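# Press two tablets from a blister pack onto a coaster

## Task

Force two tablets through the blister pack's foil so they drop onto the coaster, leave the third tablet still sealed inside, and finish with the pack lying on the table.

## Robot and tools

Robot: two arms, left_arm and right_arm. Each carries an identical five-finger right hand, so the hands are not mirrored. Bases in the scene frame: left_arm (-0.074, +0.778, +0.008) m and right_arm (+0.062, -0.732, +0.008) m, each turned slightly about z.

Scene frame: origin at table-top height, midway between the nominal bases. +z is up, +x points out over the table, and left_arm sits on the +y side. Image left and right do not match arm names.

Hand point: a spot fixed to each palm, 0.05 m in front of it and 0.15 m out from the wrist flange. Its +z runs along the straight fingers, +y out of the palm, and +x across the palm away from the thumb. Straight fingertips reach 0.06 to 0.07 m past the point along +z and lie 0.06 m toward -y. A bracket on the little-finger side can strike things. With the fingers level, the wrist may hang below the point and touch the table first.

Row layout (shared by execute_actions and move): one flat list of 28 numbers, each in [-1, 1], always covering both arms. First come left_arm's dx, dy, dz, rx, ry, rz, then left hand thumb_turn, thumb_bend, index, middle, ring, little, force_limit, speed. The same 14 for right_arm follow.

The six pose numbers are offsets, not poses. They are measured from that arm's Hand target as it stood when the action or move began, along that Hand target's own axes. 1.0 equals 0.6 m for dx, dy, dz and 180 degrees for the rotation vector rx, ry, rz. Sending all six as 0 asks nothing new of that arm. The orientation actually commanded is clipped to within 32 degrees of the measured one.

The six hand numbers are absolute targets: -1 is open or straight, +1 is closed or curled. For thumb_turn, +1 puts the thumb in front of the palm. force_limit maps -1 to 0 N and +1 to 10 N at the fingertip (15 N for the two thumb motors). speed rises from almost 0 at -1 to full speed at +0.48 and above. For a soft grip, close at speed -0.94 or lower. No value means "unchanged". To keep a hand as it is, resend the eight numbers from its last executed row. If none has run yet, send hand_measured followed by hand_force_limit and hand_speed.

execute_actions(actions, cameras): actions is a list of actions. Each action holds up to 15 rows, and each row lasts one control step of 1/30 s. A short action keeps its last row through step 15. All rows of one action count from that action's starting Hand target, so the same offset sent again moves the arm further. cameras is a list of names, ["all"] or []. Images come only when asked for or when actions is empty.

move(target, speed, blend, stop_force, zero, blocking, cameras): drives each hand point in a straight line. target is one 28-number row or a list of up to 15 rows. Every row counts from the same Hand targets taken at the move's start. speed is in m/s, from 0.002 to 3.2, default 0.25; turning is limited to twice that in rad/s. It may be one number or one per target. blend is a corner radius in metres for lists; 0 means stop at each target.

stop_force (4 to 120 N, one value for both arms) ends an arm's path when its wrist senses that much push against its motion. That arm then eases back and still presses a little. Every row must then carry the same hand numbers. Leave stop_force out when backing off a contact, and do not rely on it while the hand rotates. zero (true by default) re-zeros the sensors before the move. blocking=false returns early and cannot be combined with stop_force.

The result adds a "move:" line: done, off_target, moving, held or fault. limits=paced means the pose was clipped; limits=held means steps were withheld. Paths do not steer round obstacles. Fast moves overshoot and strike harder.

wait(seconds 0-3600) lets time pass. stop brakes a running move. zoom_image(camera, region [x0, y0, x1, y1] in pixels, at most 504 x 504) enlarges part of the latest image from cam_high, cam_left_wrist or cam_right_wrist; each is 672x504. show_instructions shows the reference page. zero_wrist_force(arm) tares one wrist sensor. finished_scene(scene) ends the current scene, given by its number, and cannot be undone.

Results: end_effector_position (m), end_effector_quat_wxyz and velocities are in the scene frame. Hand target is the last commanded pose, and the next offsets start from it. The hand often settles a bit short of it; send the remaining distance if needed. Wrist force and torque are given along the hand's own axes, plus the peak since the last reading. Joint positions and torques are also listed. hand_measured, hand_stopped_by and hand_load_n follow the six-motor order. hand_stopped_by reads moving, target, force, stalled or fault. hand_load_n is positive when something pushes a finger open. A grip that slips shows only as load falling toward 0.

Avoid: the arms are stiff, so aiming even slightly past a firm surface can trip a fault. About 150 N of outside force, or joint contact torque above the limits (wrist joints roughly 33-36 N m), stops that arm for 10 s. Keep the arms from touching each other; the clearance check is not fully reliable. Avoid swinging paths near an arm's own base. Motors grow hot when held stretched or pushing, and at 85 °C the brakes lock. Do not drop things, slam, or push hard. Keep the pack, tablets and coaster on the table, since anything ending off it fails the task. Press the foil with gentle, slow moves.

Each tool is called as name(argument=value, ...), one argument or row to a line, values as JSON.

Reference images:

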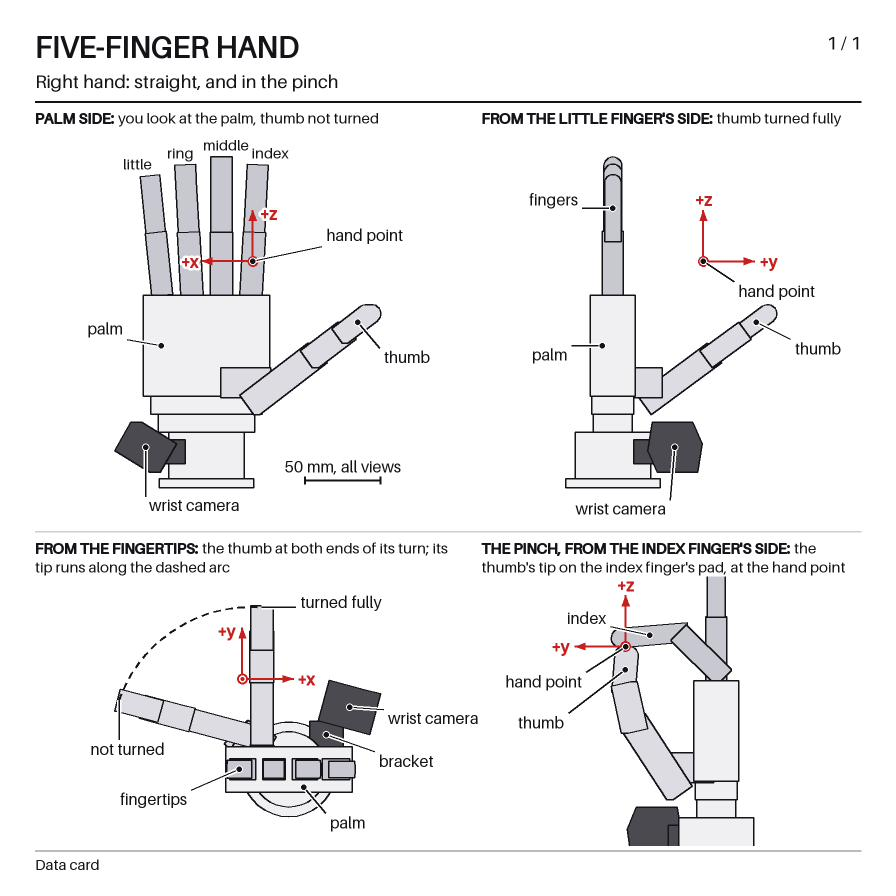

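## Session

execute_actions(
  actions=[],
  cameras=["all"],
)

Scene clock: 0.00 s.
left_arm: end_effector_position=(+0.2968, +0.6603, +0.2130) hand_measured=(-1.000, -1.000, -1.000, -1.000, -1.000, -1.000) hand_load_n=(+0.0, +0.0, +0.0, +0.0, +0.0, +0.0) hand_stopped_by=(target, target, target, target, target, target) hand_force_limit=0.00 hand_speed=-0.80 end_effector_quat_wxyz=(+0.669, -0.664, -0.294, -0.163) | right_arm: end_effector_position=(+0.5222, +0.0741, +0.1862) hand_measured=(-1.000, -1.000, -1.000, -1.000, -1.000, -1.000) hand_load_n=(+0.0, +0.0, +0.0, +0.0, +0.0, +0.0) hand_stopped_by=(target, target, target, target, target, target) hand_force_limit=0.00 hand_speed=-0.80 end_effector_quat_wxyz=(+0.009, +0.712, -0.702, +0.012)
Joint positions: left_arm=[-1.02 -1.008 2.21 1.884 1.25 -0.637] | right_arm=[0.835 -0.659 0.856 1.393 1.595 -2.356]
Joint velocities: within noise
Joint torques (N m): no reading
Wrist force (N): no reading
Wrist torque (N m): no reading
Wrist force, peak (N): no reading
Hand target: left_arm +0.2968, +0.6603, +0.2130; +0.669, -0.664, -0.294, -0.163 | right_arm +0.5222, +0.0741, +0.1862; +0.009, +0.712, -0.702, +0.012
camera_calibration:
cam_left_wrist: T_world_to_cam=[[0.80165, 0.14952, -0.57879, -0.20808], [-0.41877, -0.55048, -0.72222, 0.65755], [-0.4266, 0.82135, -0.37868, -0.22097]] pos_world=[0.34791, 0.57457, 0.27078]
cam_right_wrist: T_world_to_cam=[[-0.95737, -0.28885, -0.00002, 0.52336], [-0.27131, 0.89922, 0.3432, 0.03255], [-0.09912, 0.32858, -0.93926, 0.31421]] pos_world=[0.54102, 0.01866, 0.28396]

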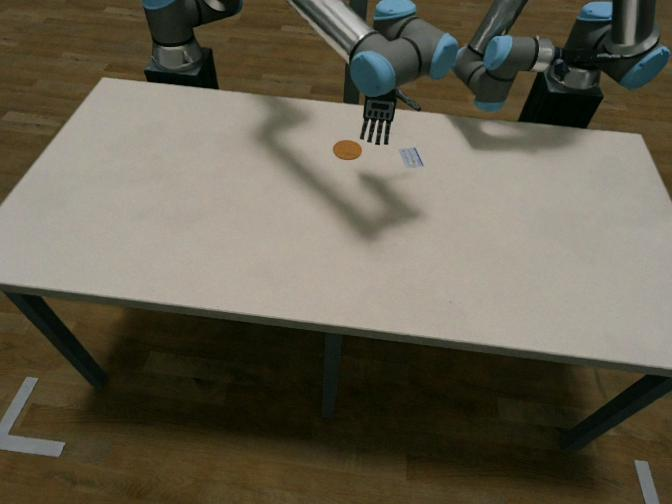

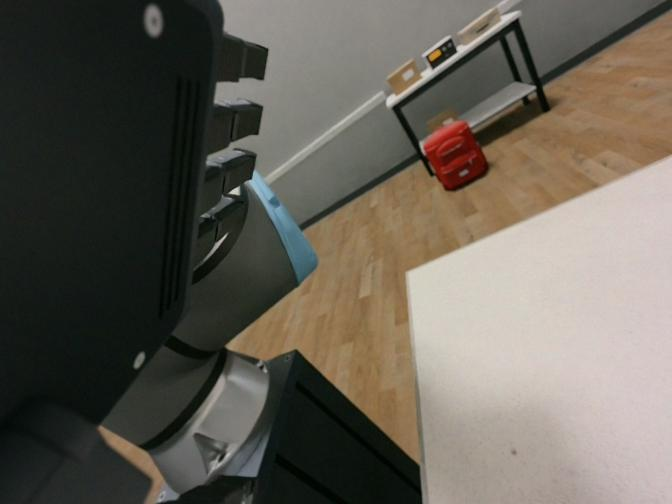

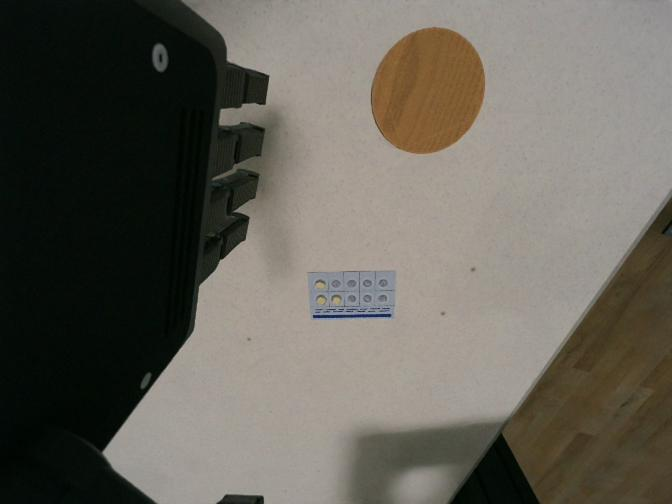

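move(
  target=[
    [0.06543,0.04840,-0.01113,-0.03503,0.04734,0,0.6,0.6,-1,1,1,1,-0.4,-0.7,0,0,0,-0.00137,0,0.09042,-1,-1,1,-1,1,1,0.3,-0.2],
    [0.12812,0.09475,-0.03705,-0.07005,0.09468,0,0.6,0.6,-1,1,1,1,-0.4,-0.7,0,0,0,-0.00274,0,0.18084,-1,-1,1,-1,1,1,0.3,-0.2],
    [0.18587,0.13747,-0.07687,-0.10508,0.14202,0,0.6,0.6,-1,1,1,1,-0.4,-0.7,0,0,0,-0.00411,0,0.27126,-1,-1,1,-1,1,1,0.3,-0.2],
    [0.23678,0.17512,-0.12922,-0.14010,0.18936,0,0.6,0.6,-1,1,1,1,-0.4,-0.7,0,0,0,-0.00548,0,0.36168,-1,-1,1,-1,1,1,0.3,-0.2],
    [0.27907,0.20638,-0.19232,-0.17513,0.23670,0,0.6,0.6,-1,1,1,1,-0.4,-0.7,0,0,0,-0.00685,0,0.45210,-1,-1,1,-1,1,1,0.3,-0.2],
    [0.31132,0.23023,-0.26403,-0.21016,0.28404,0,0.6,0.6,-1,1,1,1,-0.4,-0.7,0,0,0,-0.00822,0,0.54252,-1,-1,1,-1,1,1,0.3,-0.2],
    [0.33238,0.24582,-0.34188,-0.24518,0.33138,0,0.6,0.6,-1,1,1,1,-0.4,-0.7,0,0,0,-0.00959,0,0.63294,-1,-1,1,-1,1,1,0.3,-0.2],
    [0.34160,0.25263,-0.42322,-0.28021,0.37872,0,0.6,0.6,-1,1,1,1,-0.4,-0.7,0,0,0,-0.01096,0,0.72336,-1,-1,1,-1,1,1,0.3,-0.2],
    [0.33863,0.25042,-0.50528,-0.31523,0.42606,0,0.6,0.6,-1,1,1,1,-0.4,-0.7,0,0,0,-0.01233,0,0.81378,-1,-1,1,-1,1,1,0.3,-0.2],
    [0.32357,0.23927,-0.58527,-0.35026,0.47340,0,0.6,0.6,-1,1,1,1,-0.4,-0.7,0,0,0,-0.0137,0,0.90420,-1,-1,1,-1,1,1,0.3,-0.2],
  ],
  speed=0.5,
  blend=0.02,
  cameras=["cam_high"],
)

Scene clock: 151.87 s.
left_arm: end_effector_position=(+0.5964, +0.3582, +0.2360) hand_measured=(+0.600, +0.352, -1.000, +1.000, +1.000, +1.000) hand_load_n=(+3.0, +4.5, +0.0, +0.0, +0.0, +0.0) hand_stopped_by=(target, force, target, target, target, target) hand_force_limit=-0.40 hand_speed=-0.70 end_effector_quat_wxyz=(-0.276, +0.613, -0.330, +0.663) | right_arm: end_effector_position=(+0.5222, +0.0741, +0.1862) hand_measured=(-1.000, -1.000, +1.000, -1.000, +1.000, +1.000) hand_load_n=(+0.0, +0.0, +0.0, +0.0, +0.0, +0.0) hand_stopped_by=(target, target, target, target, target, target) hand_force_limit=0.30 hand_speed=-0.20 end_effector_quat_wxyz=(+0.000, +0.588, +0.809, -0.001)
Joint positions: left_arm=[-1.022 -1.009 2.211 1.882 -0.598 -0.636] | right_arm=[0.964 -0.729 0.983 1.318 1.571 0.614]
Joint torques (N m): left_arm=[10.56 -47.09 -27.82 2.26 -3.07 -1.77] | right_arm=[13.71 -86.25 -47.86 7.77 1.2 2.41]
Wrist force (N): left_arm=[0.8 -0.1 0.2] | right_arm=[0.2 -0.1 0.7]
Wrist torque (N m): left_arm=[-0.02 -0.14 0.24] | right_arm=[-0.03 -0.08 -0.08]
Wrist force, peak (N): left_arm=[1.0 -0.4 -0.3] | right_arm=[0.1 -0.3 1.1]
Hand target: left_arm +0.5964, +0.3582, +0.2360; -0.276, +0.613, -0.330, +0.663 | right_arm +0.5222, +0.0741, +0.1862; +0.000, +0.588, +0.809, -0.001
Off the commanded pose: left_arm 0.000 m, 0 deg | right_arm 0.000 m, 0 deg.
move: done; blend cut to 0 m at target 1

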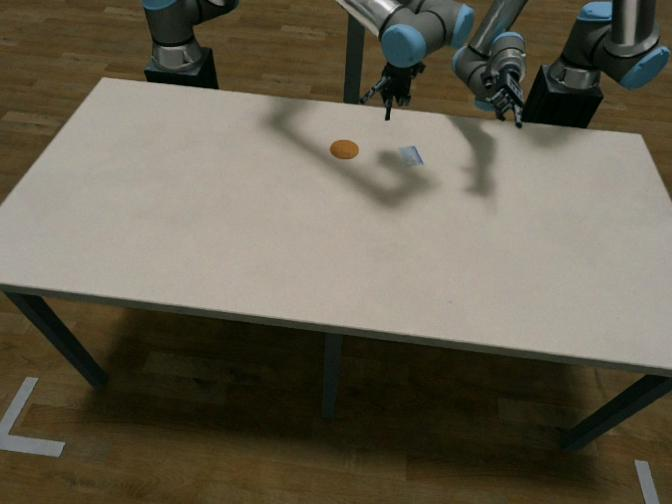

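move(
  target=[-0.2358,-0.334,-0.1143,-0.3725,-0.4258,-0.5271,0.6,0.6,-1,1,1,1,-0.4,-0.7,0.1208,0.0885,0.1353,0,0,0,-1,-1,1,-1,1,1,0.3,-0.2],
  speed=0.4,
  cameras=["all"],
)

Scene clock: 160.03 s.
left_arm: end_effector_position=(+0.5497, +0.6003, +0.2999) hand_measured=(+0.600, +0.352, -1.000, +1.000, +1.000, +1.000) hand_load_n=(+2.5, +5.0, +0.0, +0.0, +0.0, +0.0) hand_stopped_by=(target, force, target, target, target, target) hand_force_limit=-0.40 hand_speed=-0.70 end_effector_quat_wxyz=(+0.434, +0.891, +0.119, -0.058) | right_arm: end_effector_position=(+0.5502, +0.1594, +0.1050) hand_measured=(-1.000, -1.000, +1.000, -1.000, +1.000, +1.000) hand_load_n=(+0.0, +0.0, +0.0, +0.0, +0.0, +0.5) hand_stopped_by=(target, target, target, target, target, target) hand_force_limit=0.30 hand_speed=-0.20 end_effector_quat_wxyz=(+0.000, +0.588, +0.809, -0.001)
Joint positions: left_arm=[-0.109 -1.412 2.2 3.722 -2.461 -2.093] | right_arm=[0.993 -0.494 0.683 1.383 1.571 0.643]
Joint torques (N m): left_arm=[11.02 -33.29 -46.15 -0.36 -5.12 3.26] | right_arm=[12.88 -101.61 -48.96 7.7 1.43 1.76]
Wrist force (N): left_arm=[-0.4 0.6 -0.7] | right_arm=[0.4 -0.1 0.4]
Wrist torque (N m): left_arm=[-0.07 0.24 0.47] | right_arm=[-0.01 -0.09 -0.06]
Wrist force, peak (N): left_arm=[0.0 0.8 -1.6] | right_arm=[0.5 -0.6 0.7]
Hand target: left_arm +0.5497, +0.6003, +0.2999; +0.434, +0.891, +0.119, -0.058 | right_arm +0.5503, +0.1594, +0.1050; +0.000, +0.588, +0.809, -0.001
Off the commanded pose: left_arm 0.000 m, 0 deg | right_arm 0.000 m, 0 deg.
move: done
cam_left_wrist: T_world_to_cam=[[0.535, -0.54837, 0.6427, -0.15246], [-0.75515, 0.03074, 0.65483, 0.2162], [-0.37884, -0.83567, -0.39765, 0.94332]] pos_world=[0.6022, 0.69806, 0.33153]
cam_right_wrist: T_world_to_cam=[[0.8289, 0.55936, -0.00581, -0.54275], [0.52109, -0.76832, 0.37169, -0.18185], [0.20344, -0.31112, -0.92834, 0.14701]] pos_world=[0.51474, 0.20961, 0.20092]

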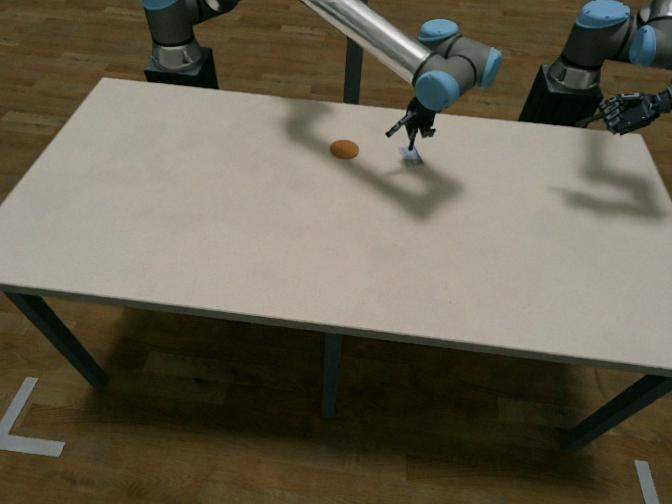

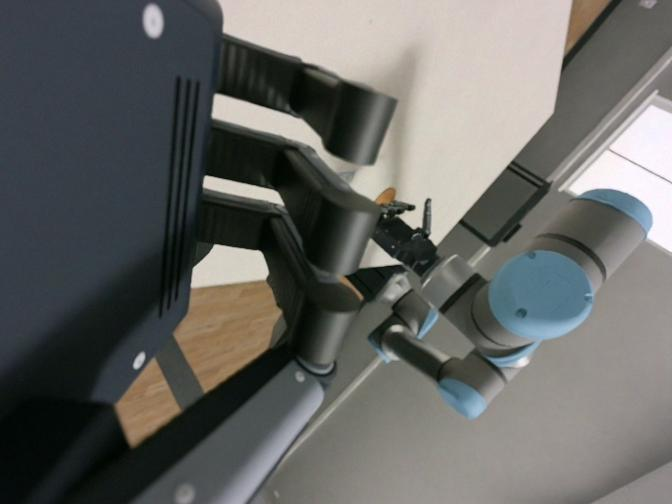

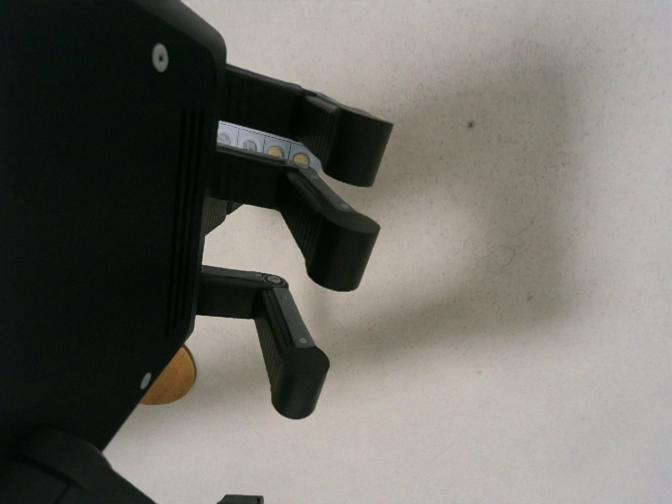

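move(
  target=[0,0,0,0,0,0,0.6,0.6,-1,1,1,1,-0.4,-0.7,0.0133,-0.0117,0.0333,0,0,0,-1,-1,1,-1,1,1,0.3,-0.2],
  speed=0.05,
  cameras=[],
)

move(
  target=[0,0,0,0,0,0,0.6,0.6,-1,1,1,1,-0.4,-0.7,0,0,0.03,0,0,0,-1,-1,1,-1,1,1,0.3,-0.2],
  speed=0.003,
  stop_force=5,
  cameras=["cam_right_wrist"],
)

Scene clock: 181.70 s.
left_arm: end_effector_position=(+0.5497, +0.6003, +0.2999) hand_measured=(+0.600, +0.352, -1.000, +1.000, +1.000, +1.000) hand_load_n=(+2.5, +4.5, +0.0, +0.0, +0.0, +0.0) hand_stopped_by=(target, force, target, target, target, target) hand_force_limit=-0.40 hand_speed=-0.70 end_effector_quat_wxyz=(+0.434, +0.891, +0.119, -0.058) | right_arm: end_effector_position=(+0.5411, +0.1648, +0.0851) hand_measured=(-1.000, -1.000, +1.000, -1.000, +1.000, +1.000) hand_load_n=(+0.0, +0.0, +0.0, +0.0, +0.0, +0.0) hand_stopped_by=(target, target, target, target, target, target) hand_force_limit=0.30 hand_speed=-0.20 end_effector_quat_wxyz=(+0.000, +0.588, +0.809, -0.001)
Joint positions: left_arm=[-0.109 -1.412 2.2 3.723 -2.461 -2.093] | right_arm=[1.004 -0.481 0.693 1.36 1.571 0.654]
Joint torques (N m): left_arm=[10.1 -33.7 -46.41 0.11 -4.5 3.12] | right_arm=[12.82 -104.73 -23.96 0.25 0.07 1.82]
Wrist force (N): left_arm=[-0.3 0.6 -0.6] | right_arm=[0.4 -0.1 0.5]
Wrist torque (N m): left_arm=[-0.08 0.22 0.46] | right_arm=[-0.03 -0.11 -0.06]
Wrist force, peak (N): left_arm=[-0.4 0.6 -1.2] | right_arm=[0.5 -0.4 0.8]
Hand target: left_arm +0.5497, +0.6003, +0.2999; +0.434, +0.891, +0.119, -0.058 | right_arm +0.5411, +0.1648, +0.0850; +0.000, +0.588, +0.809, -0.001
Off the commanded pose: left_arm 0.000 m, 0 deg | right_arm 0.000 m, 0 deg.
move: done

Scene clock: 186.60 s.
left_arm: end_effector_position=(+0.5497, +0.6003, +0.2999) hand_measured=(+0.600, +0.352, -1.000, +1.000, +1.000, +1.000) hand_load_n=(+2.5, +4.5, +0.0, +0.0, +0.0, +0.0) hand_stopped_by=(target, force, target, target, target, target) hand_force_limit=-0.40 hand_speed=-0.70 end_effector_quat_wxyz=(+0.434, +0.891, +0.119, -0.058) | right_arm: end_effector_position=(+0.5411, +0.1648, +0.0723) hand_measured=(-1.000, -1.000, +1.000, -1.000, +1.000, +1.000) hand_load_n=(+0.0, +0.0, +0.0, +0.0, +0.5, +0.0) hand_stopped_by=(target, target, target, target, target, target) hand_force_limit=0.30 hand_speed=-0.20 end_effector_quat_wxyz=(+0.000, +0.588, +0.809, -0.001)
Joint positions: left_arm=[-0.109 -1.412 2.2 3.723 -2.461 -2.093] | right_arm=[1.004 -0.474 0.702 1.344 1.571 0.654]
Joint torques (N m): left_arm=[10.63 -33.51 -46.58 -0.13 -4.8 2.63] | right_arm=[12.22 -111.81 -32.4 5.74 -0.9 1.85]
Wrist force (N): left_arm=[-0.5 0.9 -0.7] | right_arm=[-0.5 -0.7 -5.5]
Wrist torque (N m): left_arm=[-0.03 0.25 0.46] | right_arm=[0.35 -0.04 -0.12]
Wrist force, peak (N): left_arm=[-0.4 0.7 -1.3] | right_arm=[-0.4 -0.9 -5.9]
Hand target: left_arm +0.5497, +0.6003, +0.2999; +0.434, +0.891, +0.119, -0.058 | right_arm +0.5411, +0.1648, +0.0724; +0.000, +0.588, +0.809, -0.001 (not the last commanded pose)
Off the commanded pose: left_arm 0.000 m, 0 deg | right_arm 0.005 m, 0 deg.
move: contact (right_arm)
cam_right_wrist: T_world_to_cam=[[0.82889, 0.55939, -0.00573, -0.53835], [0.52107, -0.76831, 0.37174, -0.16076], [0.20354, -0.31111, -0.92832, 0.12015]] pos_world=[0.50554, 0.21501, 0.16822]

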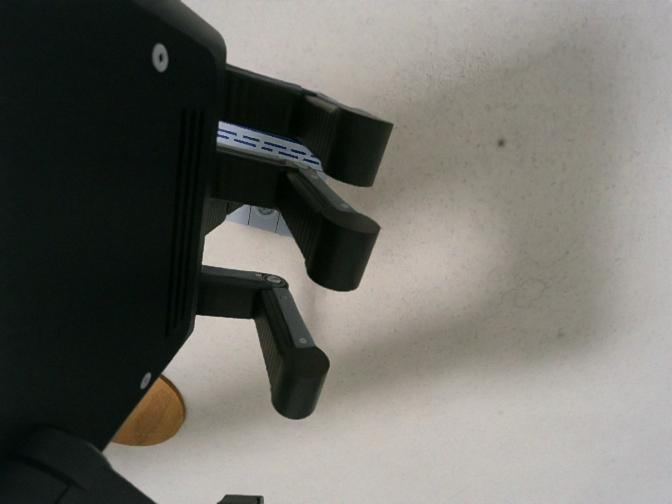

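move(
  target=[0,0,0,0,0,0,0.6,0.6,-1,1,1,1,-0.4,-0.7,0,-0.2,0,0,0,0,-1,-1,1,-1,1,1,0.3,-0.2],
  speed=0.04,
  cameras=["cam_right_wrist"],
)

Scene clock: 198.17 s.
left_arm: end_effector_position=(+0.5497, +0.6003, +0.2999) hand_measured=(+0.600, +0.352, -1.000, +1.000, +1.000, +1.000) hand_load_n=(+2.5, +5.0, +0.0, +0.0, +0.0, +0.0) hand_stopped_by=(target, force, target, target, target, target) hand_force_limit=-0.40 hand_speed=-0.70 end_effector_quat_wxyz=(+0.434, +0.891, +0.119, -0.058) | right_arm: end_effector_position=(+0.4270, +0.1277, +0.0725) hand_measured=(-1.000, -1.000, +1.000, -1.000, +1.000, +1.000) hand_load_n=(+0.0, +0.0, +0.0, -2.0, +0.5, +0.0) hand_stopped_by=(target, target, target, target, target, target) hand_force_limit=0.30 hand_speed=-0.20 end_effector_quat_wxyz=(+0.000, +0.588, +0.809, -0.001)
Joint positions: left_arm=[-0.109 -1.412 2.2 3.723 -2.461 -2.093] | right_arm=[1.086 -0.635 1.016 1.191 1.571 0.736]
Joint torques (N m): left_arm=[10.2 -32.53 -46.23 -0.29 -4.44 2.72] | right_arm=[14.95 -120.81 -20.98 -0.54 -0.12 1.89]
Wrist force (N): left_arm=[-0.4 0.6 -1.0] | right_arm=[-0.4 1.3 -6.5]
Wrist torque (N m): left_arm=[-0.06 0.25 0.45] | right_arm=[0.26 0.12 -0.07]
Wrist force, peak (N): left_arm=[-0.6 0.6 -1.3] | right_arm=[-1.5 -2.4 -12.7]
Hand target: left_arm +0.5497, +0.6003, +0.2999; +0.434, +0.891, +0.119, -0.058 | right_arm +0.4270, +0.1277, +0.0725; +0.000, +0.588, +0.809, -0.001
Off the commanded pose: left_arm 0.000 m, 0 deg | right_arm 0.000 m, 0 deg.
move: done
cam_right_wrist: T_world_to_cam=[[0.82889, 0.55939, -0.00574, -0.4231], [0.52107, -0.76829, 0.37177, -0.12994], [0.20356, -0.31115, -0.92831, 0.132]] pos_world=[0.39154, 0.17791, 0.16842]

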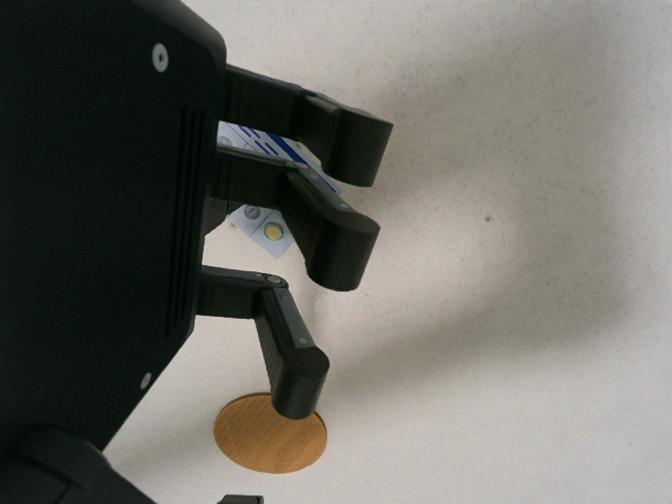

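zoom_image(
  camera="cam_right_wrist",
  region=[200, 100, 360, 280],
)

Scaled by 2.800 from the camera's image (finer frame: 960x720).

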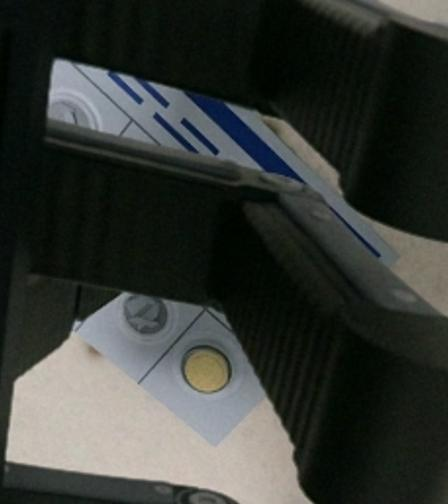

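move(
  target=[
    [0,0,0,0,0,0,0.6,0.6,-1,1,1,1,-0.4,-0.7,0,0,-0.0333,0,0,0,-1,-1,1,-1,1,1,0.3,-0.2],
    [0,0,0,0,0,0,0.6,0.6,-1,1,1,1,-0.4,-0.7,-0.0097,-0.0723,-0.0222,0,0,0.1333,-1,-1,1,-1,1,1,0.3,-0.2],
  ],
  speed=0.1,
  blend=[0.005,0],
  cameras=["cam_right_wrist"],
)

Scene clock: 233.53 s.
left_arm: end_effector_position=(+0.5497, +0.6003, +0.2999) hand_measured=(+0.600, +0.352, -1.000, +1.000, +1.000, +1.000) hand_load_n=(+3.0, +4.5, +0.0, +0.0, +0.5, +0.0) hand_stopped_by=(target, force, target, target, target, target) hand_force_limit=-0.40 hand_speed=-0.70 end_effector_quat_wxyz=(+0.434, +0.891, +0.119, -0.058) | right_arm: end_effector_position=(+0.3875, +0.1088, +0.0858) hand_measured=(-1.000, -1.000, +1.000, -1.000, +1.000, +1.000) hand_load_n=(+0.0, +0.0, +0.0, +0.0, +0.0, +0.0) hand_stopped_by=(target, target, target, target, target, target) hand_force_limit=0.30 hand_speed=-0.20 end_effector_quat_wxyz=(+0.000, +0.743, +0.669, -0.001)
Joint positions: left_arm=[-0.109 -1.412 2.2 3.723 -2.461 -2.093] | right_arm=[1.118 -0.648 1.016 1.204 1.571 1.187]
Joint torques (N m): left_arm=[8.27 -34.09 -45.58 -0.29 -4.17 2.09] | right_arm=[11.97 -92.88 -22.2 -0.2 1.25 1.39]
Wrist force (N): left_arm=[-0.3 0.4 -1.1] | right_arm=[0.0 -0.3 0.6]
Wrist torque (N m): left_arm=[-0.08 0.23 0.45] | right_arm=[-0.06 -0.05 -0.09]
Wrist force, peak (N): left_arm=[-0.4 0.9 -1.3] | right_arm=[0.5 -0.5 -7.2]
Hand target: left_arm +0.5497, +0.6003, +0.2999; +0.434, +0.891, +0.119, -0.058 | right_arm +0.3875, +0.1088, +0.0858; +0.000, +0.743, +0.669, -0.001
Off the commanded pose: left_arm 0.000 m, 0 deg | right_arm 0.000 m, 0 deg.
move: done
cam_right_wrist: T_world_to_cam=[[0.98472, 0.17404, -0.0056, -0.39813], [0.16359, -0.91365, 0.37213, 0.02546], [0.05965, -0.36736, -0.92816, 0.20839]] pos_world=[0.37546, 0.16911, 0.18171]

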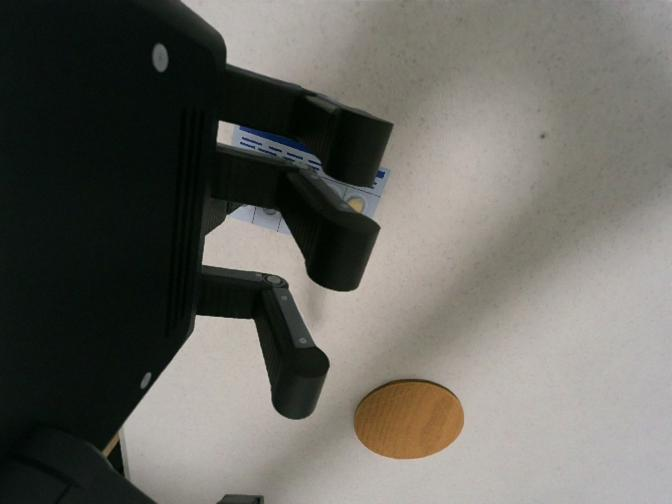

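move(
  target=[0,0,0,0,0,0,0.6,0.6,-1,1,1,1,-0.4,-0.7,0,0,0.0283,0,0,0,-1,-1,1,-1,1,1,0.3,-0.2],
  speed=0.003,
  stop_force=5,
  cameras=[],
)

move(
  target=[0,0,0,0,0,0,0.6,0.6,-1,1,1,1,-0.4,-0.7,-0.0165,-0.1575,0,0,0,0,-1,-1,1,-1,1,1,0.3,-0.2],
  speed=0.035,
  cameras=["cam_right_wrist"],
)

Scene clock: 246.87 s.
left_arm: end_effector_position=(+0.5497, +0.6003, +0.2999) hand_measured=(+0.600, +0.352, -1.000, +1.000, +1.000, +1.000) hand_load_n=(+2.5, +4.5, +0.0, +0.0, +0.0, +0.0) hand_stopped_by=(target, force, target, target, target, target) hand_force_limit=-0.40 hand_speed=-0.70 end_effector_quat_wxyz=(+0.434, +0.891, +0.119, -0.058) | right_arm: end_effector_position=(+0.3875, +0.1088, +0.0725) hand_measured=(-1.000, -1.000, +1.000, -1.000, +1.000, +1.000) hand_load_n=(+0.0, +0.0, +0.0, +0.0, +0.0, +0.0) hand_stopped_by=(target, target, target, target, target, target) hand_force_limit=0.30 hand_speed=-0.20 end_effector_quat_wxyz=(+0.000, +0.743, +0.669, +0.000)
Joint positions: left_arm=[-0.109 -1.412 2.2 3.723 -2.461 -2.093] | right_arm=[1.118 -0.639 1.023 1.187 1.571 1.187]
Joint torques (N m): left_arm=[8.05 -33.04 -45.98 -0.59 -4.13 2.19] | right_arm=[13.32 -105.41 -24.96 5.52 1.39 1.84]
Wrist force (N): left_arm=[-0.2 0.5 -0.6] | right_arm=[0.2 -0.4 -6.1]
Wrist torque (N m): left_arm=[-0.09 0.19 0.46] | right_arm=[0.34 0.10 -0.09]
Wrist force, peak (N): left_arm=[-0.3 0.8 -1.3] | right_arm=[0.1 -0.5 -6.6]
Hand target: left_arm +0.5497, +0.6003, +0.2999; +0.434, +0.891, +0.119, -0.058 | right_arm +0.3875, +0.1088, +0.0725; +0.000, +0.743, +0.669, -0.001 (not the last commanded pose)
Off the commanded pose: left_arm 0.000 m, 0 deg | right_arm 0.004 m, 0 deg.
move: contact (right_arm)

Scene clock: 249.90 s.
left_arm: end_effector_position=(+0.5497, +0.6003, +0.2999) hand_measured=(+0.600, +0.352, -1.000, +1.000, +1.000, +1.000) hand_load_n=(+2.5, +5.0, +0.0, +0.0, +0.0, +0.0) hand_stopped_by=(target, force, target, target, target, target) hand_force_limit=-0.40 hand_speed=-0.70 end_effector_quat_wxyz=(+0.434, +0.891, +0.119, -0.058) | right_arm: end_effector_position=(+0.2926, +0.1087, +0.0726) hand_measured=(-1.000, -1.000, +1.000, -1.000, +1.000, +1.000) hand_load_n=(+0.0, +0.0, +0.0, -2.0, +0.0, +0.0) hand_stopped_by=(target, target, target, target, target, target) hand_force_limit=0.30 hand_speed=-0.20 end_effector_quat_wxyz=(+0.000, +0.743, +0.669, -0.001)
Joint positions: left_arm=[-0.109 -1.412 2.2 3.723 -2.461 -2.093] | right_arm=[1.214 -0.679 1.101 1.15 1.57 1.283]
Joint torques (N m): left_arm=[7.36 -34.08 -46.31 -0.57 -4.06 2.34] | right_arm=[12.76 -119.78 -19.01 -0.35 -1.22 2.29]
Wrist force (N): left_arm=[0.0 0.7 -0.8] | right_arm=[0.3 1.4 -5.4]
Wrist torque (N m): left_arm=[-0.05 0.18 0.47] | right_arm=[0.18 0.11 -0.05]
Wrist force, peak (N): left_arm=[-0.6 0.7 -1.2] | right_arm=[0.8 2.3 -8.6]
Hand target: left_arm +0.5497, +0.6003, +0.2999; +0.434, +0.891, +0.119, -0.058 | right_arm +0.2925, +0.1087, +0.0726; +0.000, +0.743, +0.669, -0.001
Off the commanded pose: left_arm 0.000 m, 0 deg | right_arm 0.000 m, 0 deg.
move: done
cam_right_wrist: T_world_to_cam=[[0.98474, 0.17393, -0.00556, -0.30475], [0.16348, -0.91367, 0.37213, 0.04593], [0.05965, -0.36736, -0.92816, 0.2018]] pos_world=[0.28056, 0.16911, 0.16851]

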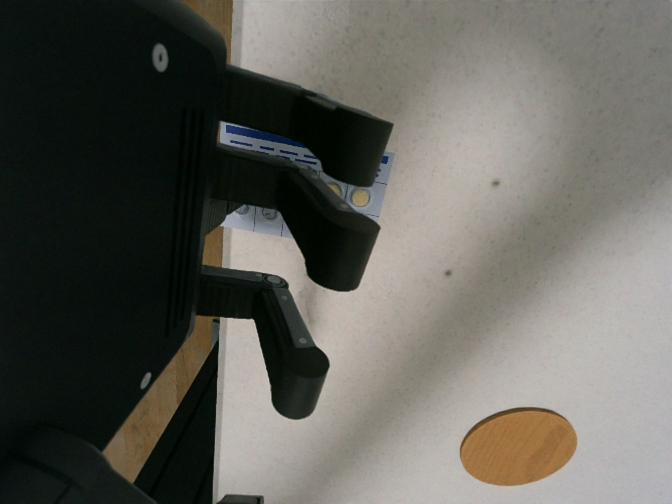

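move(
  target=[
    [0,0,0,0,0,0,0.6,0.6,-1,1,1,1,-0.4,-0.7,0,0,-0.0267,0,0,0,-1,-1,1,-1,1,1,0.3,-0.2],
    [0,0,0,0,0,0,0.6,0.6,-1,1,1,1,-0.4,-0.7,0.0168,0.0602,-0.0233,0,0,-0.0333,-1,-1,1,-1,1,1,0.3,-0.2],
  ],
  speed=0.1,
  blend=[0.004,0],
  cameras=[],
)

move(
  target=[0,0,0,0,0,0,0.6,0.6,-1,1,1,1,-0.4,-0.7,0,0,0.0283,0,0,0,-1,-1,1,-1,1,1,0.3,-0.2],
  speed=0.003,
  stop_force=5,
  cameras=[],
)

move(
  target=[0,0,0,0,0,0,0.6,0.6,-1,1,1,1,-0.4,-0.7,0,-0.0517,0,0,0,0,-1,-1,1,-1,1,1,0.3,-0.2],
  speed=0.025,
  cameras=["cam_right_wrist"],
)

Scene clock: 268.80 s.
left_arm: end_effector_position=(+0.5497, +0.6003, +0.2999) hand_measured=(+0.600, +0.352, -1.000, +1.000, +1.000, +1.000) hand_load_n=(+2.5, +4.5, +0.0, +0.0, -0.5, +0.0) hand_stopped_by=(target, force, target, target, target, target) hand_force_limit=-0.40 hand_speed=-0.70 end_effector_quat_wxyz=(+0.434, +0.891, +0.119, -0.058) | right_arm: end_effector_position=(+0.3295, +0.1150, +0.0866) hand_measured=(-1.000, -1.000, +1.000, -1.000, +1.000, +1.000) hand_load_n=(+0.0, +0.0, +0.0, +0.0, +0.0, +0.0) hand_stopped_by=(target, target, target, target, target, target) hand_force_limit=0.30 hand_speed=-0.20 end_effector_quat_wxyz=(+0.000, +0.707, +0.707, +0.000)
Joint positions: left_arm=[-0.109 -1.412 2.2 3.723 -2.461 -2.093] | right_arm=[1.18 -0.677 1.071 1.178 1.571 1.144]
Joint torques (N m): left_arm=[7.32 -31.95 -45.8 -0.64 -3.84 1.82] | right_arm=[-21.65 -90.03 -47.21 7.73 -1.25 -2.11]
Wrist force (N): left_arm=[-0.1 0.6 -1.0] | right_arm=[0.1 -0.6 0.8]
Wrist torque (N m): left_arm=[-0.07 0.20 0.46] | right_arm=[-0.09 -0.07 0.02]
Wrist force, peak (N): left_arm=[-0.1 1.1 -1.1] | right_arm=[0.0 -0.7 -5.9]
Hand target: left_arm +0.5497, +0.6003, +0.2999; +0.434, +0.891, +0.119, -0.058 | right_arm +0.3295, +0.1150, +0.0866; +0.000, +0.707, +0.707, -0.001
Off the commanded pose: left_arm 0.000 m, 0 deg | right_arm 0.000 m, 0 deg.
move: done

Scene clock: 274.17 s.
left_arm: end_effector_position=(+0.5497, +0.6003, +0.2999) hand_measured=(+0.600, +0.352, -1.000, +1.000, +1.000, +1.000) hand_load_n=(+2.5, +4.5, +0.0, +0.0, +0.0, +0.0) hand_stopped_by=(target, force, target, target, target, target) hand_force_limit=-0.40 hand_speed=-0.70 end_effector_quat_wxyz=(+0.434, +0.891, +0.119, -0.058) | right_arm: end_effector_position=(+0.3295, +0.1150, +0.0724) hand_measured=(-1.000, -1.000, +1.000, -1.000, +1.000, +1.000) hand_load_n=(+0.5, +0.0, +0.0, +0.0, +0.0, +0.0) hand_stopped_by=(target, target, target, target, target, target) hand_force_limit=0.30 hand_speed=-0.20 end_effector_quat_wxyz=(+0.000, +0.707, +0.707, +0.000)
Joint positions: left_arm=[-0.109 -1.412 2.2 3.723 -2.461 -2.093] | right_arm=[1.18 -0.667 1.078 1.161 1.571 1.144]
Joint torques (N m): left_arm=[6.94 -33.06 -45.82 -0.75 -3.81 1.91] | right_arm=[-17.71 -103.69 -25.96 5.47 -1.31 -1.63]
Wrist force (N): left_arm=[-0.2 0.8 -0.9] | right_arm=[0.0 -0.5 -6.1]
Wrist torque (N m): left_arm=[-0.03 0.21 0.46] | right_arm=[0.38 0.11 0.02]
Wrist force, peak (N): left_arm=[-0.1 0.9 -1.3] | right_arm=[0.0 -0.6 -6.8]
Hand target: left_arm +0.5497, +0.6003, +0.2999; +0.434, +0.891, +0.119, -0.058 | right_arm +0.3295, +0.1150, +0.0725; +0.000, +0.707, +0.707, +0.000 (not the last commanded pose)
Off the commanded pose: left_arm 0.000 m, 0 deg | right_arm 0.003 m, 0 deg.
move: contact (right_arm)

Scene clock: 275.70 s.
left_arm: end_effector_position=(+0.5497, +0.6003, +0.2999) hand_measured=(+0.600, +0.352, -1.000, +1.000, +1.000, +1.000) hand_load_n=(+2.5, +4.5, +0.0, +0.0, +0.0, +0.0) hand_stopped_by=(target, force, target, target, target, target) hand_force_limit=-0.40 hand_speed=-0.70 end_effector_quat_wxyz=(+0.434, +0.891, +0.119, -0.058) | right_arm: end_effector_position=(+0.2986, +0.1150, +0.0725) hand_measured=(-1.000, -1.000, +1.000, -1.000, +1.000, +1.000) hand_load_n=(+0.0, +0.0, +0.0, -2.0, +0.0, +0.0) hand_stopped_by=(target, target, target, target, target, target) hand_force_limit=0.30 hand_speed=-0.20 end_effector_quat_wxyz=(+0.000, +0.707, +0.707, +0.000)
Joint positions: left_arm=[-0.109 -1.412 2.2 3.723 -2.461 -2.093] | right_arm=[1.212 -0.678 1.099 1.151 1.57 1.176]
Joint torques (N m): left_arm=[7.08 -33.02 -45.45 -0.82 -3.71 1.7] | right_arm=[12.16 -117.89 -17.73 -0.04 -1.21 1.58]
Wrist force (N): left_arm=[-0.1 0.7 -0.7] | right_arm=[0.2 2.0 -6.8]
Wrist torque (N m): left_arm=[-0.06 0.18 0.47] | right_arm=[0.25 0.10 -0.05]
Wrist force, peak (N): left_arm=[-0.3 0.6 -1.2] | right_arm=[0.2 2.3 -8.7]
Hand target: left_arm +0.5497, +0.6003, +0.2999; +0.434, +0.891, +0.119, -0.058 | right_arm +0.2985, +0.1150, +0.0725; +0.000, +0.707, +0.707, +0.000
Off the commanded pose: left_arm 0.000 m, 0 deg | right_arm 0.000 m, 0 deg.
move: done
cam_right_wrist: T_world_to_cam=[[0.96118, 0.27586, -0.0056, -0.31635], [0.25807, -0.89166, 0.37195, 0.01993], [0.09761, -0.35896, -0.92823, 0.19133]] pos_world=[0.28025, 0.17372, 0.16842]

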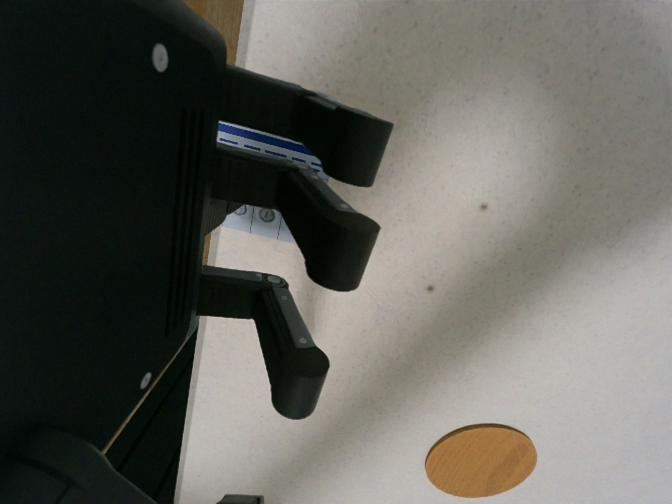

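move(
  target=[0,0,0,0,0,0,0.6,0.6,-1,1,1,1,-0.4,-0.7,0,0,-0.0875,0,0,0,-1,-1,1,-1,1,1,0.3,-0.2],
  speed=0.12,
  cameras=[],
)

move(
  target=[0,0,0,0,0,0,0.6,0.6,-1,1,1,1,-0.4,-0.7,0.0167,-0.1642,0.0333,0,0,0,1,0,-1,-1,1,1,0.3,-0.1],
  speed=0.12,
  cameras=["cam_right_wrist"],
)

Scene clock: 290.70 s.
left_arm: end_effector_position=(+0.5497, +0.6003, +0.2999) hand_measured=(+0.600, +0.352, -1.000, +1.000, +1.000, +1.000) hand_load_n=(+3.0, +4.5, +0.0, +0.0, +0.0, +0.0) hand_stopped_by=(target, force, target, target, target, target) hand_force_limit=-0.40 hand_speed=-0.70 end_effector_quat_wxyz=(+0.434, +0.891, +0.119, -0.058) | right_arm: end_effector_position=(+0.2985, +0.1150, +0.1249) hand_measured=(-1.000, -1.000, +1.000, -1.000, +1.000, +1.000) hand_load_n=(+0.0, -0.5, +0.0, +0.0, +0.0, +0.0) hand_stopped_by=(target, target, target, target, target, target) hand_force_limit=0.30 hand_speed=-0.20 end_effector_quat_wxyz=(+0.000, +0.707, +0.707, +0.000)
Joint positions: left_arm=[-0.109 -1.412 2.2 3.723 -2.461 -2.093] | right_arm=[1.212 -0.715 1.069 1.217 1.57 1.176]
Joint torques (N m): left_arm=[5.84 -32.58 -45.9 -0.83 -3.56 1.94] | right_arm=[-12.73 -124.12 -46.45 7.28 0.94 -0.04]
Wrist force (N): left_arm=[-0.1 0.2 -0.9] | right_arm=[0.4 -0.5 0.7]
Wrist torque (N m): left_arm=[-0.13 0.20 0.45] | right_arm=[-0.07 -0.12 -0.10]
Wrist force, peak (N): left_arm=[-0.6 0.6 -1.4] | right_arm=[0.0 -0.4 -7.3]
Hand target: left_arm +0.5497, +0.6003, +0.2999; +0.434, +0.891, +0.119, -0.058 | right_arm +0.2985, +0.1150, +0.1250; +0.000, +0.707, +0.707, +0.000
Off the commanded pose: left_arm 0.000 m, 0 deg | right_arm 0.000 m, 0 deg.
move: done

Scene clock: 292.13 s.
left_arm: end_effector_position=(+0.5497, +0.6003, +0.2999) hand_measured=(+0.600, +0.352, -1.000, +1.000, +1.000, +1.000) hand_load_n=(+2.5, +5.0, +0.0, +0.0, +0.0, +0.0) hand_stopped_by=(target, force, target, target, target, target) hand_force_limit=-0.40 hand_speed=-0.70 end_effector_quat_wxyz=(+0.434, +0.891, +0.119, -0.058) | right_arm: end_effector_position=(+0.2000, +0.1250, +0.1051) hand_measured=(+1.000, +0.000, -1.000, -1.000, +1.000, +1.000) hand_load_n=(+0.0, +0.0, +0.0, +0.0, +0.0, +0.0) hand_stopped_by=(target, target, target, target, target, target) hand_force_limit=0.30 hand_speed=-0.10 end_effector_quat_wxyz=(+0.000, +0.707, +0.707, -0.001)
Joint positions: left_arm=[-0.109 -1.412 2.2 3.723 -2.461 -2.093] | right_arm=[1.322 -0.709 1.096 1.185 1.57 1.286]
Joint torques (N m): left_arm=[7.3 -32.91 -45.47 -0.87 -3.56 1.66] | right_arm=[12.6 -88.63 -37.52 0.27 1.31 1.8]
Wrist force (N): left_arm=[-0.5 0.4 -1.1] | right_arm=[0.4 -0.6 0.9]
Wrist torque (N m): left_arm=[-0.09 0.26 0.43] | right_arm=[-0.11 -0.14 -0.09]
Wrist force, peak (N): left_arm=[-0.2 0.7 -1.4] | right_arm=[0.3 -1.6 0.7]
Hand target: left_arm +0.5497, +0.6003, +0.2999; +0.434, +0.891, +0.119, -0.058 | right_arm +0.2000, +0.1250, +0.1051; +0.000, +0.707, +0.707, +0.000
Off the commanded pose: left_arm 0.000 m, 0 deg | right_arm 0.000 m, 0 deg.
move: done
cam_right_wrist: T_world_to_cam=[[0.96118, 0.27585, -0.00563, -0.22415], [0.25806, -0.89161, 0.37207, 0.04218], [0.09762, -0.35908, -0.92819, 0.23473]] pos_world=[0.18165, 0.18372, 0.20092]

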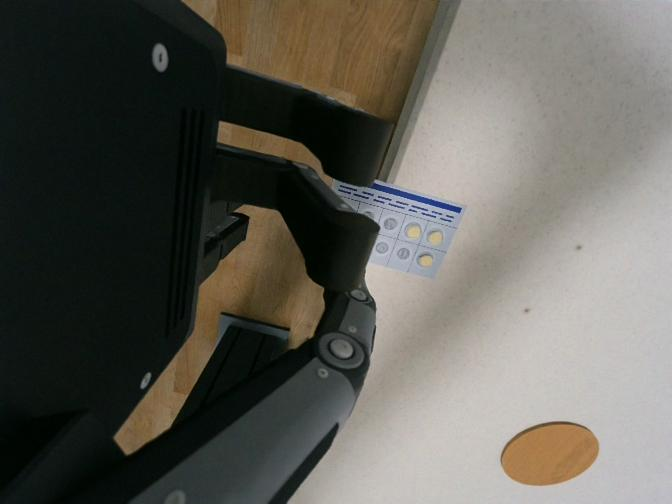

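move(
  target=[
    [0,0,0,0,0,0,0.6,0.6,-1,1,1,1,-0.4,-0.7,-0.0067,0,0.1618,0,0,0,1,0,-1,-1,1,1,0.3,-0.1],
    [0,0,0,0,0,0,0.6,0.6,-1,1,1,1,-0.4,-0.7,-0.0067,0,0.1618,0,0,0,1,0,-0.3,-0.3,1,1,-0.5,-0.6],
  ],
  speed=0.08,
  cameras=["cam_right_wrist"],
)

Scene clock: 311.93 s.
left_arm: end_effector_position=(+0.5497, +0.6003, +0.2999) hand_measured=(+0.600, +0.352, -1.000, +1.000, +1.000, +1.000) hand_load_n=(+2.5, +5.0, +0.0, +0.0, +0.0, +0.0) hand_stopped_by=(target, force, target, target, target, target) hand_force_limit=-0.40 hand_speed=-0.70 end_effector_quat_wxyz=(+0.434, +0.891, +0.119, -0.058) | right_arm: end_effector_position=(+0.1999, +0.1209, +0.0080) hand_measured=(+1.000, +0.000, -0.300, -0.300, +1.000, +1.000) hand_load_n=(+0.0, +0.0, +0.0, +0.0, +0.0, +0.0) hand_stopped_by=(target, target, target, target, target, target) hand_force_limit=-0.50 hand_speed=-0.60 end_effector_quat_wxyz=(+0.000, +0.707, +0.707, +0.000)
Joint positions: left_arm=[-0.109 -1.412 2.2 3.723 -2.461 -2.093] | right_arm=[1.321 -0.64 1.15 1.061 1.57 1.285]
Joint torques (N m): left_arm=[6.74 -33.13 -45.45 -1.03 -3.46 1.61] | right_arm=[-21.48 -91.49 -23.14 0.24 1.47 -1.67]
Wrist force (N): left_arm=[-0.1 0.3 -0.8] | right_arm=[-0.1 -0.5 0.4]
Wrist torque (N m): left_arm=[-0.10 0.19 0.46] | right_arm=[-0.07 -0.06 -0.12]
Wrist force, peak (N): left_arm=[-0.2 0.4 -1.6] | right_arm=[0.0 -0.5 1.4]
Hand target: left_arm +0.5497, +0.6003, +0.2999; +0.434, +0.891, +0.119, -0.058 | right_arm +0.1999, +0.1209, +0.0080; +0.000, +0.707, +0.707, +0.000
Off the commanded pose: left_arm 0.000 m, 0 deg | right_arm 0.000 m, 0 deg.
move: done
cam_right_wrist: T_world_to_cam=[[0.96118, 0.27586, -0.0056, -0.22348], [0.25807, -0.89166, 0.37195, 0.07466], [0.09761, -0.35896, -0.92823, 0.14321]] pos_world=[0.18155, 0.17962, 0.10391]

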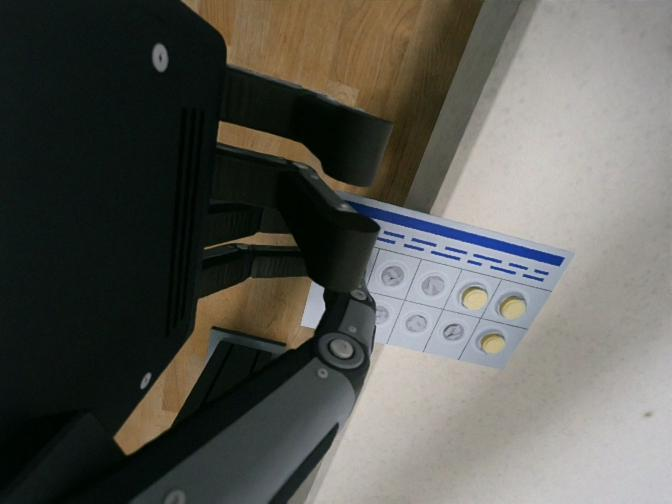

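move(
  target=[0,0,0,0,0,0,0.6,0.6,-1,1,1,1,-0.4,-0.7,0,0,0,0,0,0,1,0,0.5,0.5,1,1,-0.5,-0.93],
  speed=0.02,
  cameras=[],
)

wait(
  seconds=1.5,
  cameras=[],
)

move(
  target=[0,0,0,0,0,0,0.6,0.6,-1,1,1,1,-0.4,-0.7,0,0,0,0,0,0,1,0,0.6,0.6,1,1,0.3,-0.94],
  speed=0.02,
  cameras=["cam_right_wrist"],
)

Scene clock: 328.93 s.
left_arm: end_effector_position=(+0.5497, +0.6003, +0.2999) hand_measured=(+0.600, +0.352, -1.000, +1.000, +1.000, +1.000) hand_load_n=(+2.5, +5.0, +0.0, +0.0, +0.0, +0.0) hand_stopped_by=(target, force, target, target, target, target) hand_force_limit=-0.40 hand_speed=-0.70 end_effector_quat_wxyz=(+0.434, +0.891, +0.119, -0.058) | right_arm: end_effector_position=(+0.1999, +0.1209, +0.0080) hand_measured=(+1.000, +0.000, +0.178, +0.178, +1.000, +1.000) hand_load_n=(-0.5, +0.0, +3.0, +3.5, +0.0, +0.0) hand_stopped_by=(target, target, force, force, target, target) hand_force_limit=-0.50 hand_speed=-0.93 end_effector_quat_wxyz=(+0.000, +0.707, +0.707, +0.000)
Joint positions: left_arm=[-0.109 -1.412 2.2 3.723 -2.461 -2.093] | right_arm=[1.321 -0.64 1.15 1.061 1.57 1.285]
Joint torques (N m): left_arm=[4.3 -33.5 -45.67 -1.3 -3.29 1.35] | right_arm=[-14.14 -90.01 -41.57 3.76 1.06 -1.35]
Wrist force (N): left_arm=[0.2 0.9 -1.1] | right_arm=[0.2 -0.3 0.7]
Wrist torque (N m): left_arm=[-0.01 0.15 0.50] | right_arm=[-0.04 -0.10 -0.10]
Wrist force, peak (N): left_arm=[-0.3 0.3 -1.6] | right_arm=[0.3 -0.7 0.7]
Hand target: left_arm +0.5497, +0.6003, +0.2999; +0.434, +0.891, +0.119, -0.058 | right_arm +0.1999, +0.1209, +0.0080; +0.000, +0.707, +0.707, +0.000
Off the commanded pose: left_arm 0.000 m, 0 deg | right_arm 0.000 m, 0 deg.
move: done

Scene clock: 330.43 s.
left_arm: end_effector_position=(+0.5497, +0.6003, +0.2999) hand_measured=(+0.600, +0.352, -1.000, +1.000, +1.000, +1.000) hand_load_n=(+2.5, +5.0, +0.0, +0.0, +0.0, +0.0) hand_stopped_by=(target, force, target, target, target, target) hand_force_limit=-0.40 hand_speed=-0.70 end_effector_quat_wxyz=(+0.434, +0.891, +0.119, -0.058) | right_arm: end_effector_position=(+0.1999, +0.1209, +0.0080) hand_measured=(+1.000, +0.000, +0.178, +0.178, +1.000, +1.000) hand_load_n=(+0.0, +0.0, +3.0, +3.5, +0.0, +0.0) hand_stopped_by=(target, target, force, force, target, target) hand_force_limit=-0.50 hand_speed=-0.93 end_effector_quat_wxyz=(+0.000, +0.707, +0.707, +0.000)
Joint positions: left_arm=[-0.109 -1.412 2.2 3.723 -2.461 -2.093] | right_arm=[1.321 -0.64 1.15 1.061 1.57 1.285]
Joint torques (N m): left_arm=[4.74 -33.9 -46.06 -1.37 -3.25 1.35] | right_arm=[-14.71 -88.84 -41.76 3.57 1.33 -1.43]
Wrist force (N): left_arm=[0.0 0.3 -1.1] | right_arm=[0.1 -0.3 0.7]
Wrist torque (N m): left_arm=[-0.10 0.18 0.46] | right_arm=[-0.05 -0.09 -0.11]
Wrist force, peak (N): left_arm=[-0.3 0.5 -1.4] | right_arm=[0.3 -0.5 0.9]
Hand target: left_arm +0.5497, +0.6003, +0.2999; +0.434, +0.891, +0.119, -0.058 | right_arm +0.1999, +0.1209, +0.0080; +0.000, +0.707, +0.707, +0.000
Off the commanded pose: left_arm 0.000 m, 0 deg | right_arm 0.000 m, 0 deg.
wait: 1.50 s; at rest by 0.17 s

Scene clock: 330.93 s.
left_arm: end_effector_position=(+0.5497, +0.6003, +0.2999) hand_measured=(+0.600, +0.352, -1.000, +1.000, +1.000, +1.000) hand_load_n=(+2.5, +4.5, +0.0, +0.0, +0.0, +0.0) hand_stopped_by=(target, force, target, target, target, target) hand_force_limit=-0.40 hand_speed=-0.70 end_effector_quat_wxyz=(+0.434, +0.891, +0.119, -0.058) | right_arm: end_effector_position=(+0.1999, +0.1209, +0.0080) hand_measured=(+1.000, +0.000, +0.192, +0.186, +1.000, +1.000) hand_load_n=(-0.5, +0.5, +7.0, +7.0, +0.0, +0.0) hand_stopped_by=(target, target, force, force, target, target) hand_force_limit=0.30 hand_speed=-0.94 end_effector_quat_wxyz=(+0.000, +0.707, +0.707, +0.000)
Joint positions: left_arm=[-0.109 -1.412 2.2 3.723 -2.461 -2.093] | right_arm=[1.321 -0.64 1.15 1.061 1.57 1.285]
Joint torques (N m): left_arm=[6.03 -34.01 -45.65 -1.3 -3.14 1.15] | right_arm=[-13.54 -90.88 -41.53 3.89 1.37 -1.48]
Wrist force (N): left_arm=[0.1 0.3 -1.3] | right_arm=[0.0 -0.6 0.6]
Wrist torque (N m): left_arm=[-0.09 0.18 0.46] | right_arm=[-0.08 -0.07 -0.12]
Wrist force, peak (N): left_arm=[-0.2 0.6 -1.2] | right_arm=[0.4 -0.6 0.8]
Hand target: left_arm +0.5497, +0.6003, +0.2999; +0.434, +0.891, +0.119, -0.058 | right_arm +0.1999, +0.1209, +0.0080; +0.000, +0.707, +0.707, +0.000
Off the commanded pose: left_arm 0.000 m, 0 deg | right_arm 0.000 m, 0 deg.
move: done
cam_right_wrist: T_world_to_cam=[[0.96118, 0.27586, -0.0056, -0.22348], [0.25807, -0.89166, 0.37195, 0.07466], [0.09761, -0.35896, -0.92823, 0.14321]] pos_world=[0.18155, 0.17962, 0.10391]

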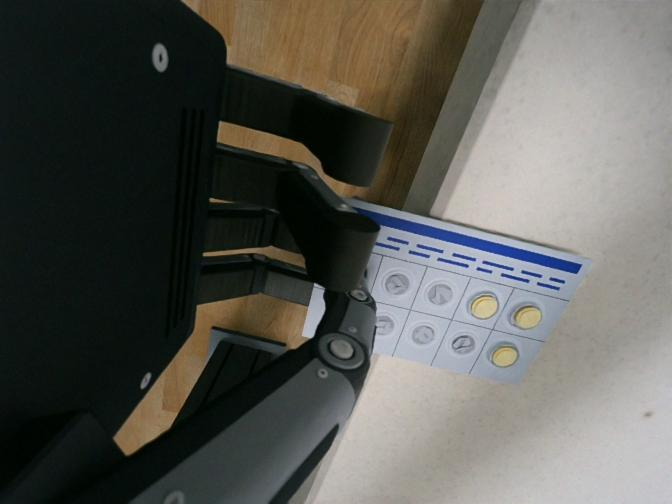

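move(
  target=[
    [0,0,0,0,0,0,0.6,0.6,-1,1,1,1,-0.4,-0.7,0,0,-0.15,0,0,0,1,0,0.6,0.6,1,1,0.3,-0.94],
    [0,0,0,0,0,0,0.6,0.6,-1,1,1,1,-0.4,-0.7,-0.3115,0.3618,-0.1533,0.1549,0.0223,-0.0204,1,0,0.6,0.6,1,1,0.3,-0.94],
  ],
  speed=0.12,
  blend=[0.03,0],
  cameras=["cam_right_wrist","cam_left_wrist"],
)

Scene clock: 360.97 s.
left_arm: end_effector_position=(+0.5497, +0.6003, +0.2999) hand_measured=(+0.600, +0.352, -1.000, +1.000, +1.000, +1.000) hand_load_n=(+2.5, +4.5, +0.0, +0.5, +0.5, +0.0) hand_stopped_by=(target, force, target, target, target, target) hand_force_limit=-0.40 hand_speed=-0.70 end_effector_quat_wxyz=(+0.434, +0.891, +0.119, -0.058) | right_arm: end_effector_position=(+0.4171, -0.0658, +0.1000) hand_measured=(+1.000, +0.000, +0.192, +0.186, +1.000, +1.000) hand_load_n=(-0.5, +0.5, +7.0, +7.5, +0.0, +0.0) hand_stopped_by=(target, target, force, force, target, target) hand_force_limit=0.30 hand_speed=-0.94 end_effector_quat_wxyz=(-0.195, +0.663, +0.708, -0.146)
Joint positions: left_arm=[-0.109 -1.412 2.2 3.723 -2.461 -2.093] | right_arm=[0.826 -0.824 1.398 1.319 1.192 0.663]
Joint torques (N m): left_arm=[5.02 -34.4 -45.72 -1.12 -3.11 1.15] | right_arm=[-17.63 -76.87 -18.65 8.16 -2.1 -2.09]
Wrist force (N): left_arm=[0.2 0.4 -1.1] | right_arm=[0.2 0.5 0.5]
Wrist torque (N m): left_arm=[-0.08 0.16 0.47] | right_arm=[0.02 -0.07 0.09]
Wrist force, peak (N): left_arm=[-0.2 0.4 -1.5] | right_arm=[-0.9 1.7 0.1]
Hand target: left_arm +0.5497, +0.6003, +0.2999; +0.434, +0.891, +0.119, -0.058 | right_arm +0.4171, -0.0658, +0.1000; -0.195, +0.663, +0.708, -0.146
Off the commanded pose: left_arm 0.000 m, 0 deg | right_arm 0.000 m, 0 deg.
move: done
cam_left_wrist: T_world_to_cam=[[0.53496, -0.54836, 0.64274, -0.15246], [-0.75513, 0.03089, 0.65485, 0.21608], [-0.37894, -0.83567, -0.39756, 0.94335]] pos_world=[0.6022, 0.69806, 0.33153]
cam_right_wrist: T_world_to_cam=[[0.83292, 0.34965, -0.42894, -0.27955], [0.44171, -0.88699, 0.13468, -0.23463], [-0.33337, -0.30164, -0.89324, 0.32037]] pos_world=[0.44328, -0.01373, 0.19786]
Images, in order (width x height): cam_left_wrist 672x504, cam_right_wrist 672x504.

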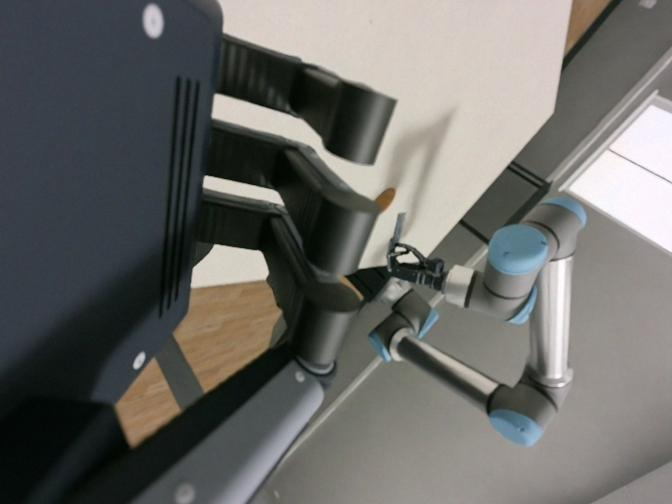

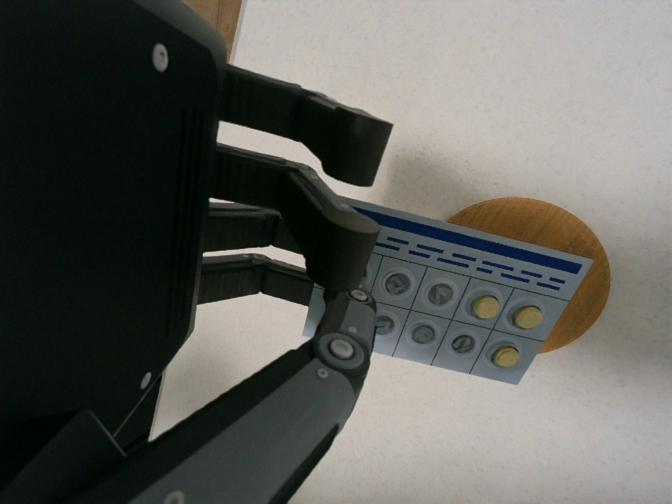

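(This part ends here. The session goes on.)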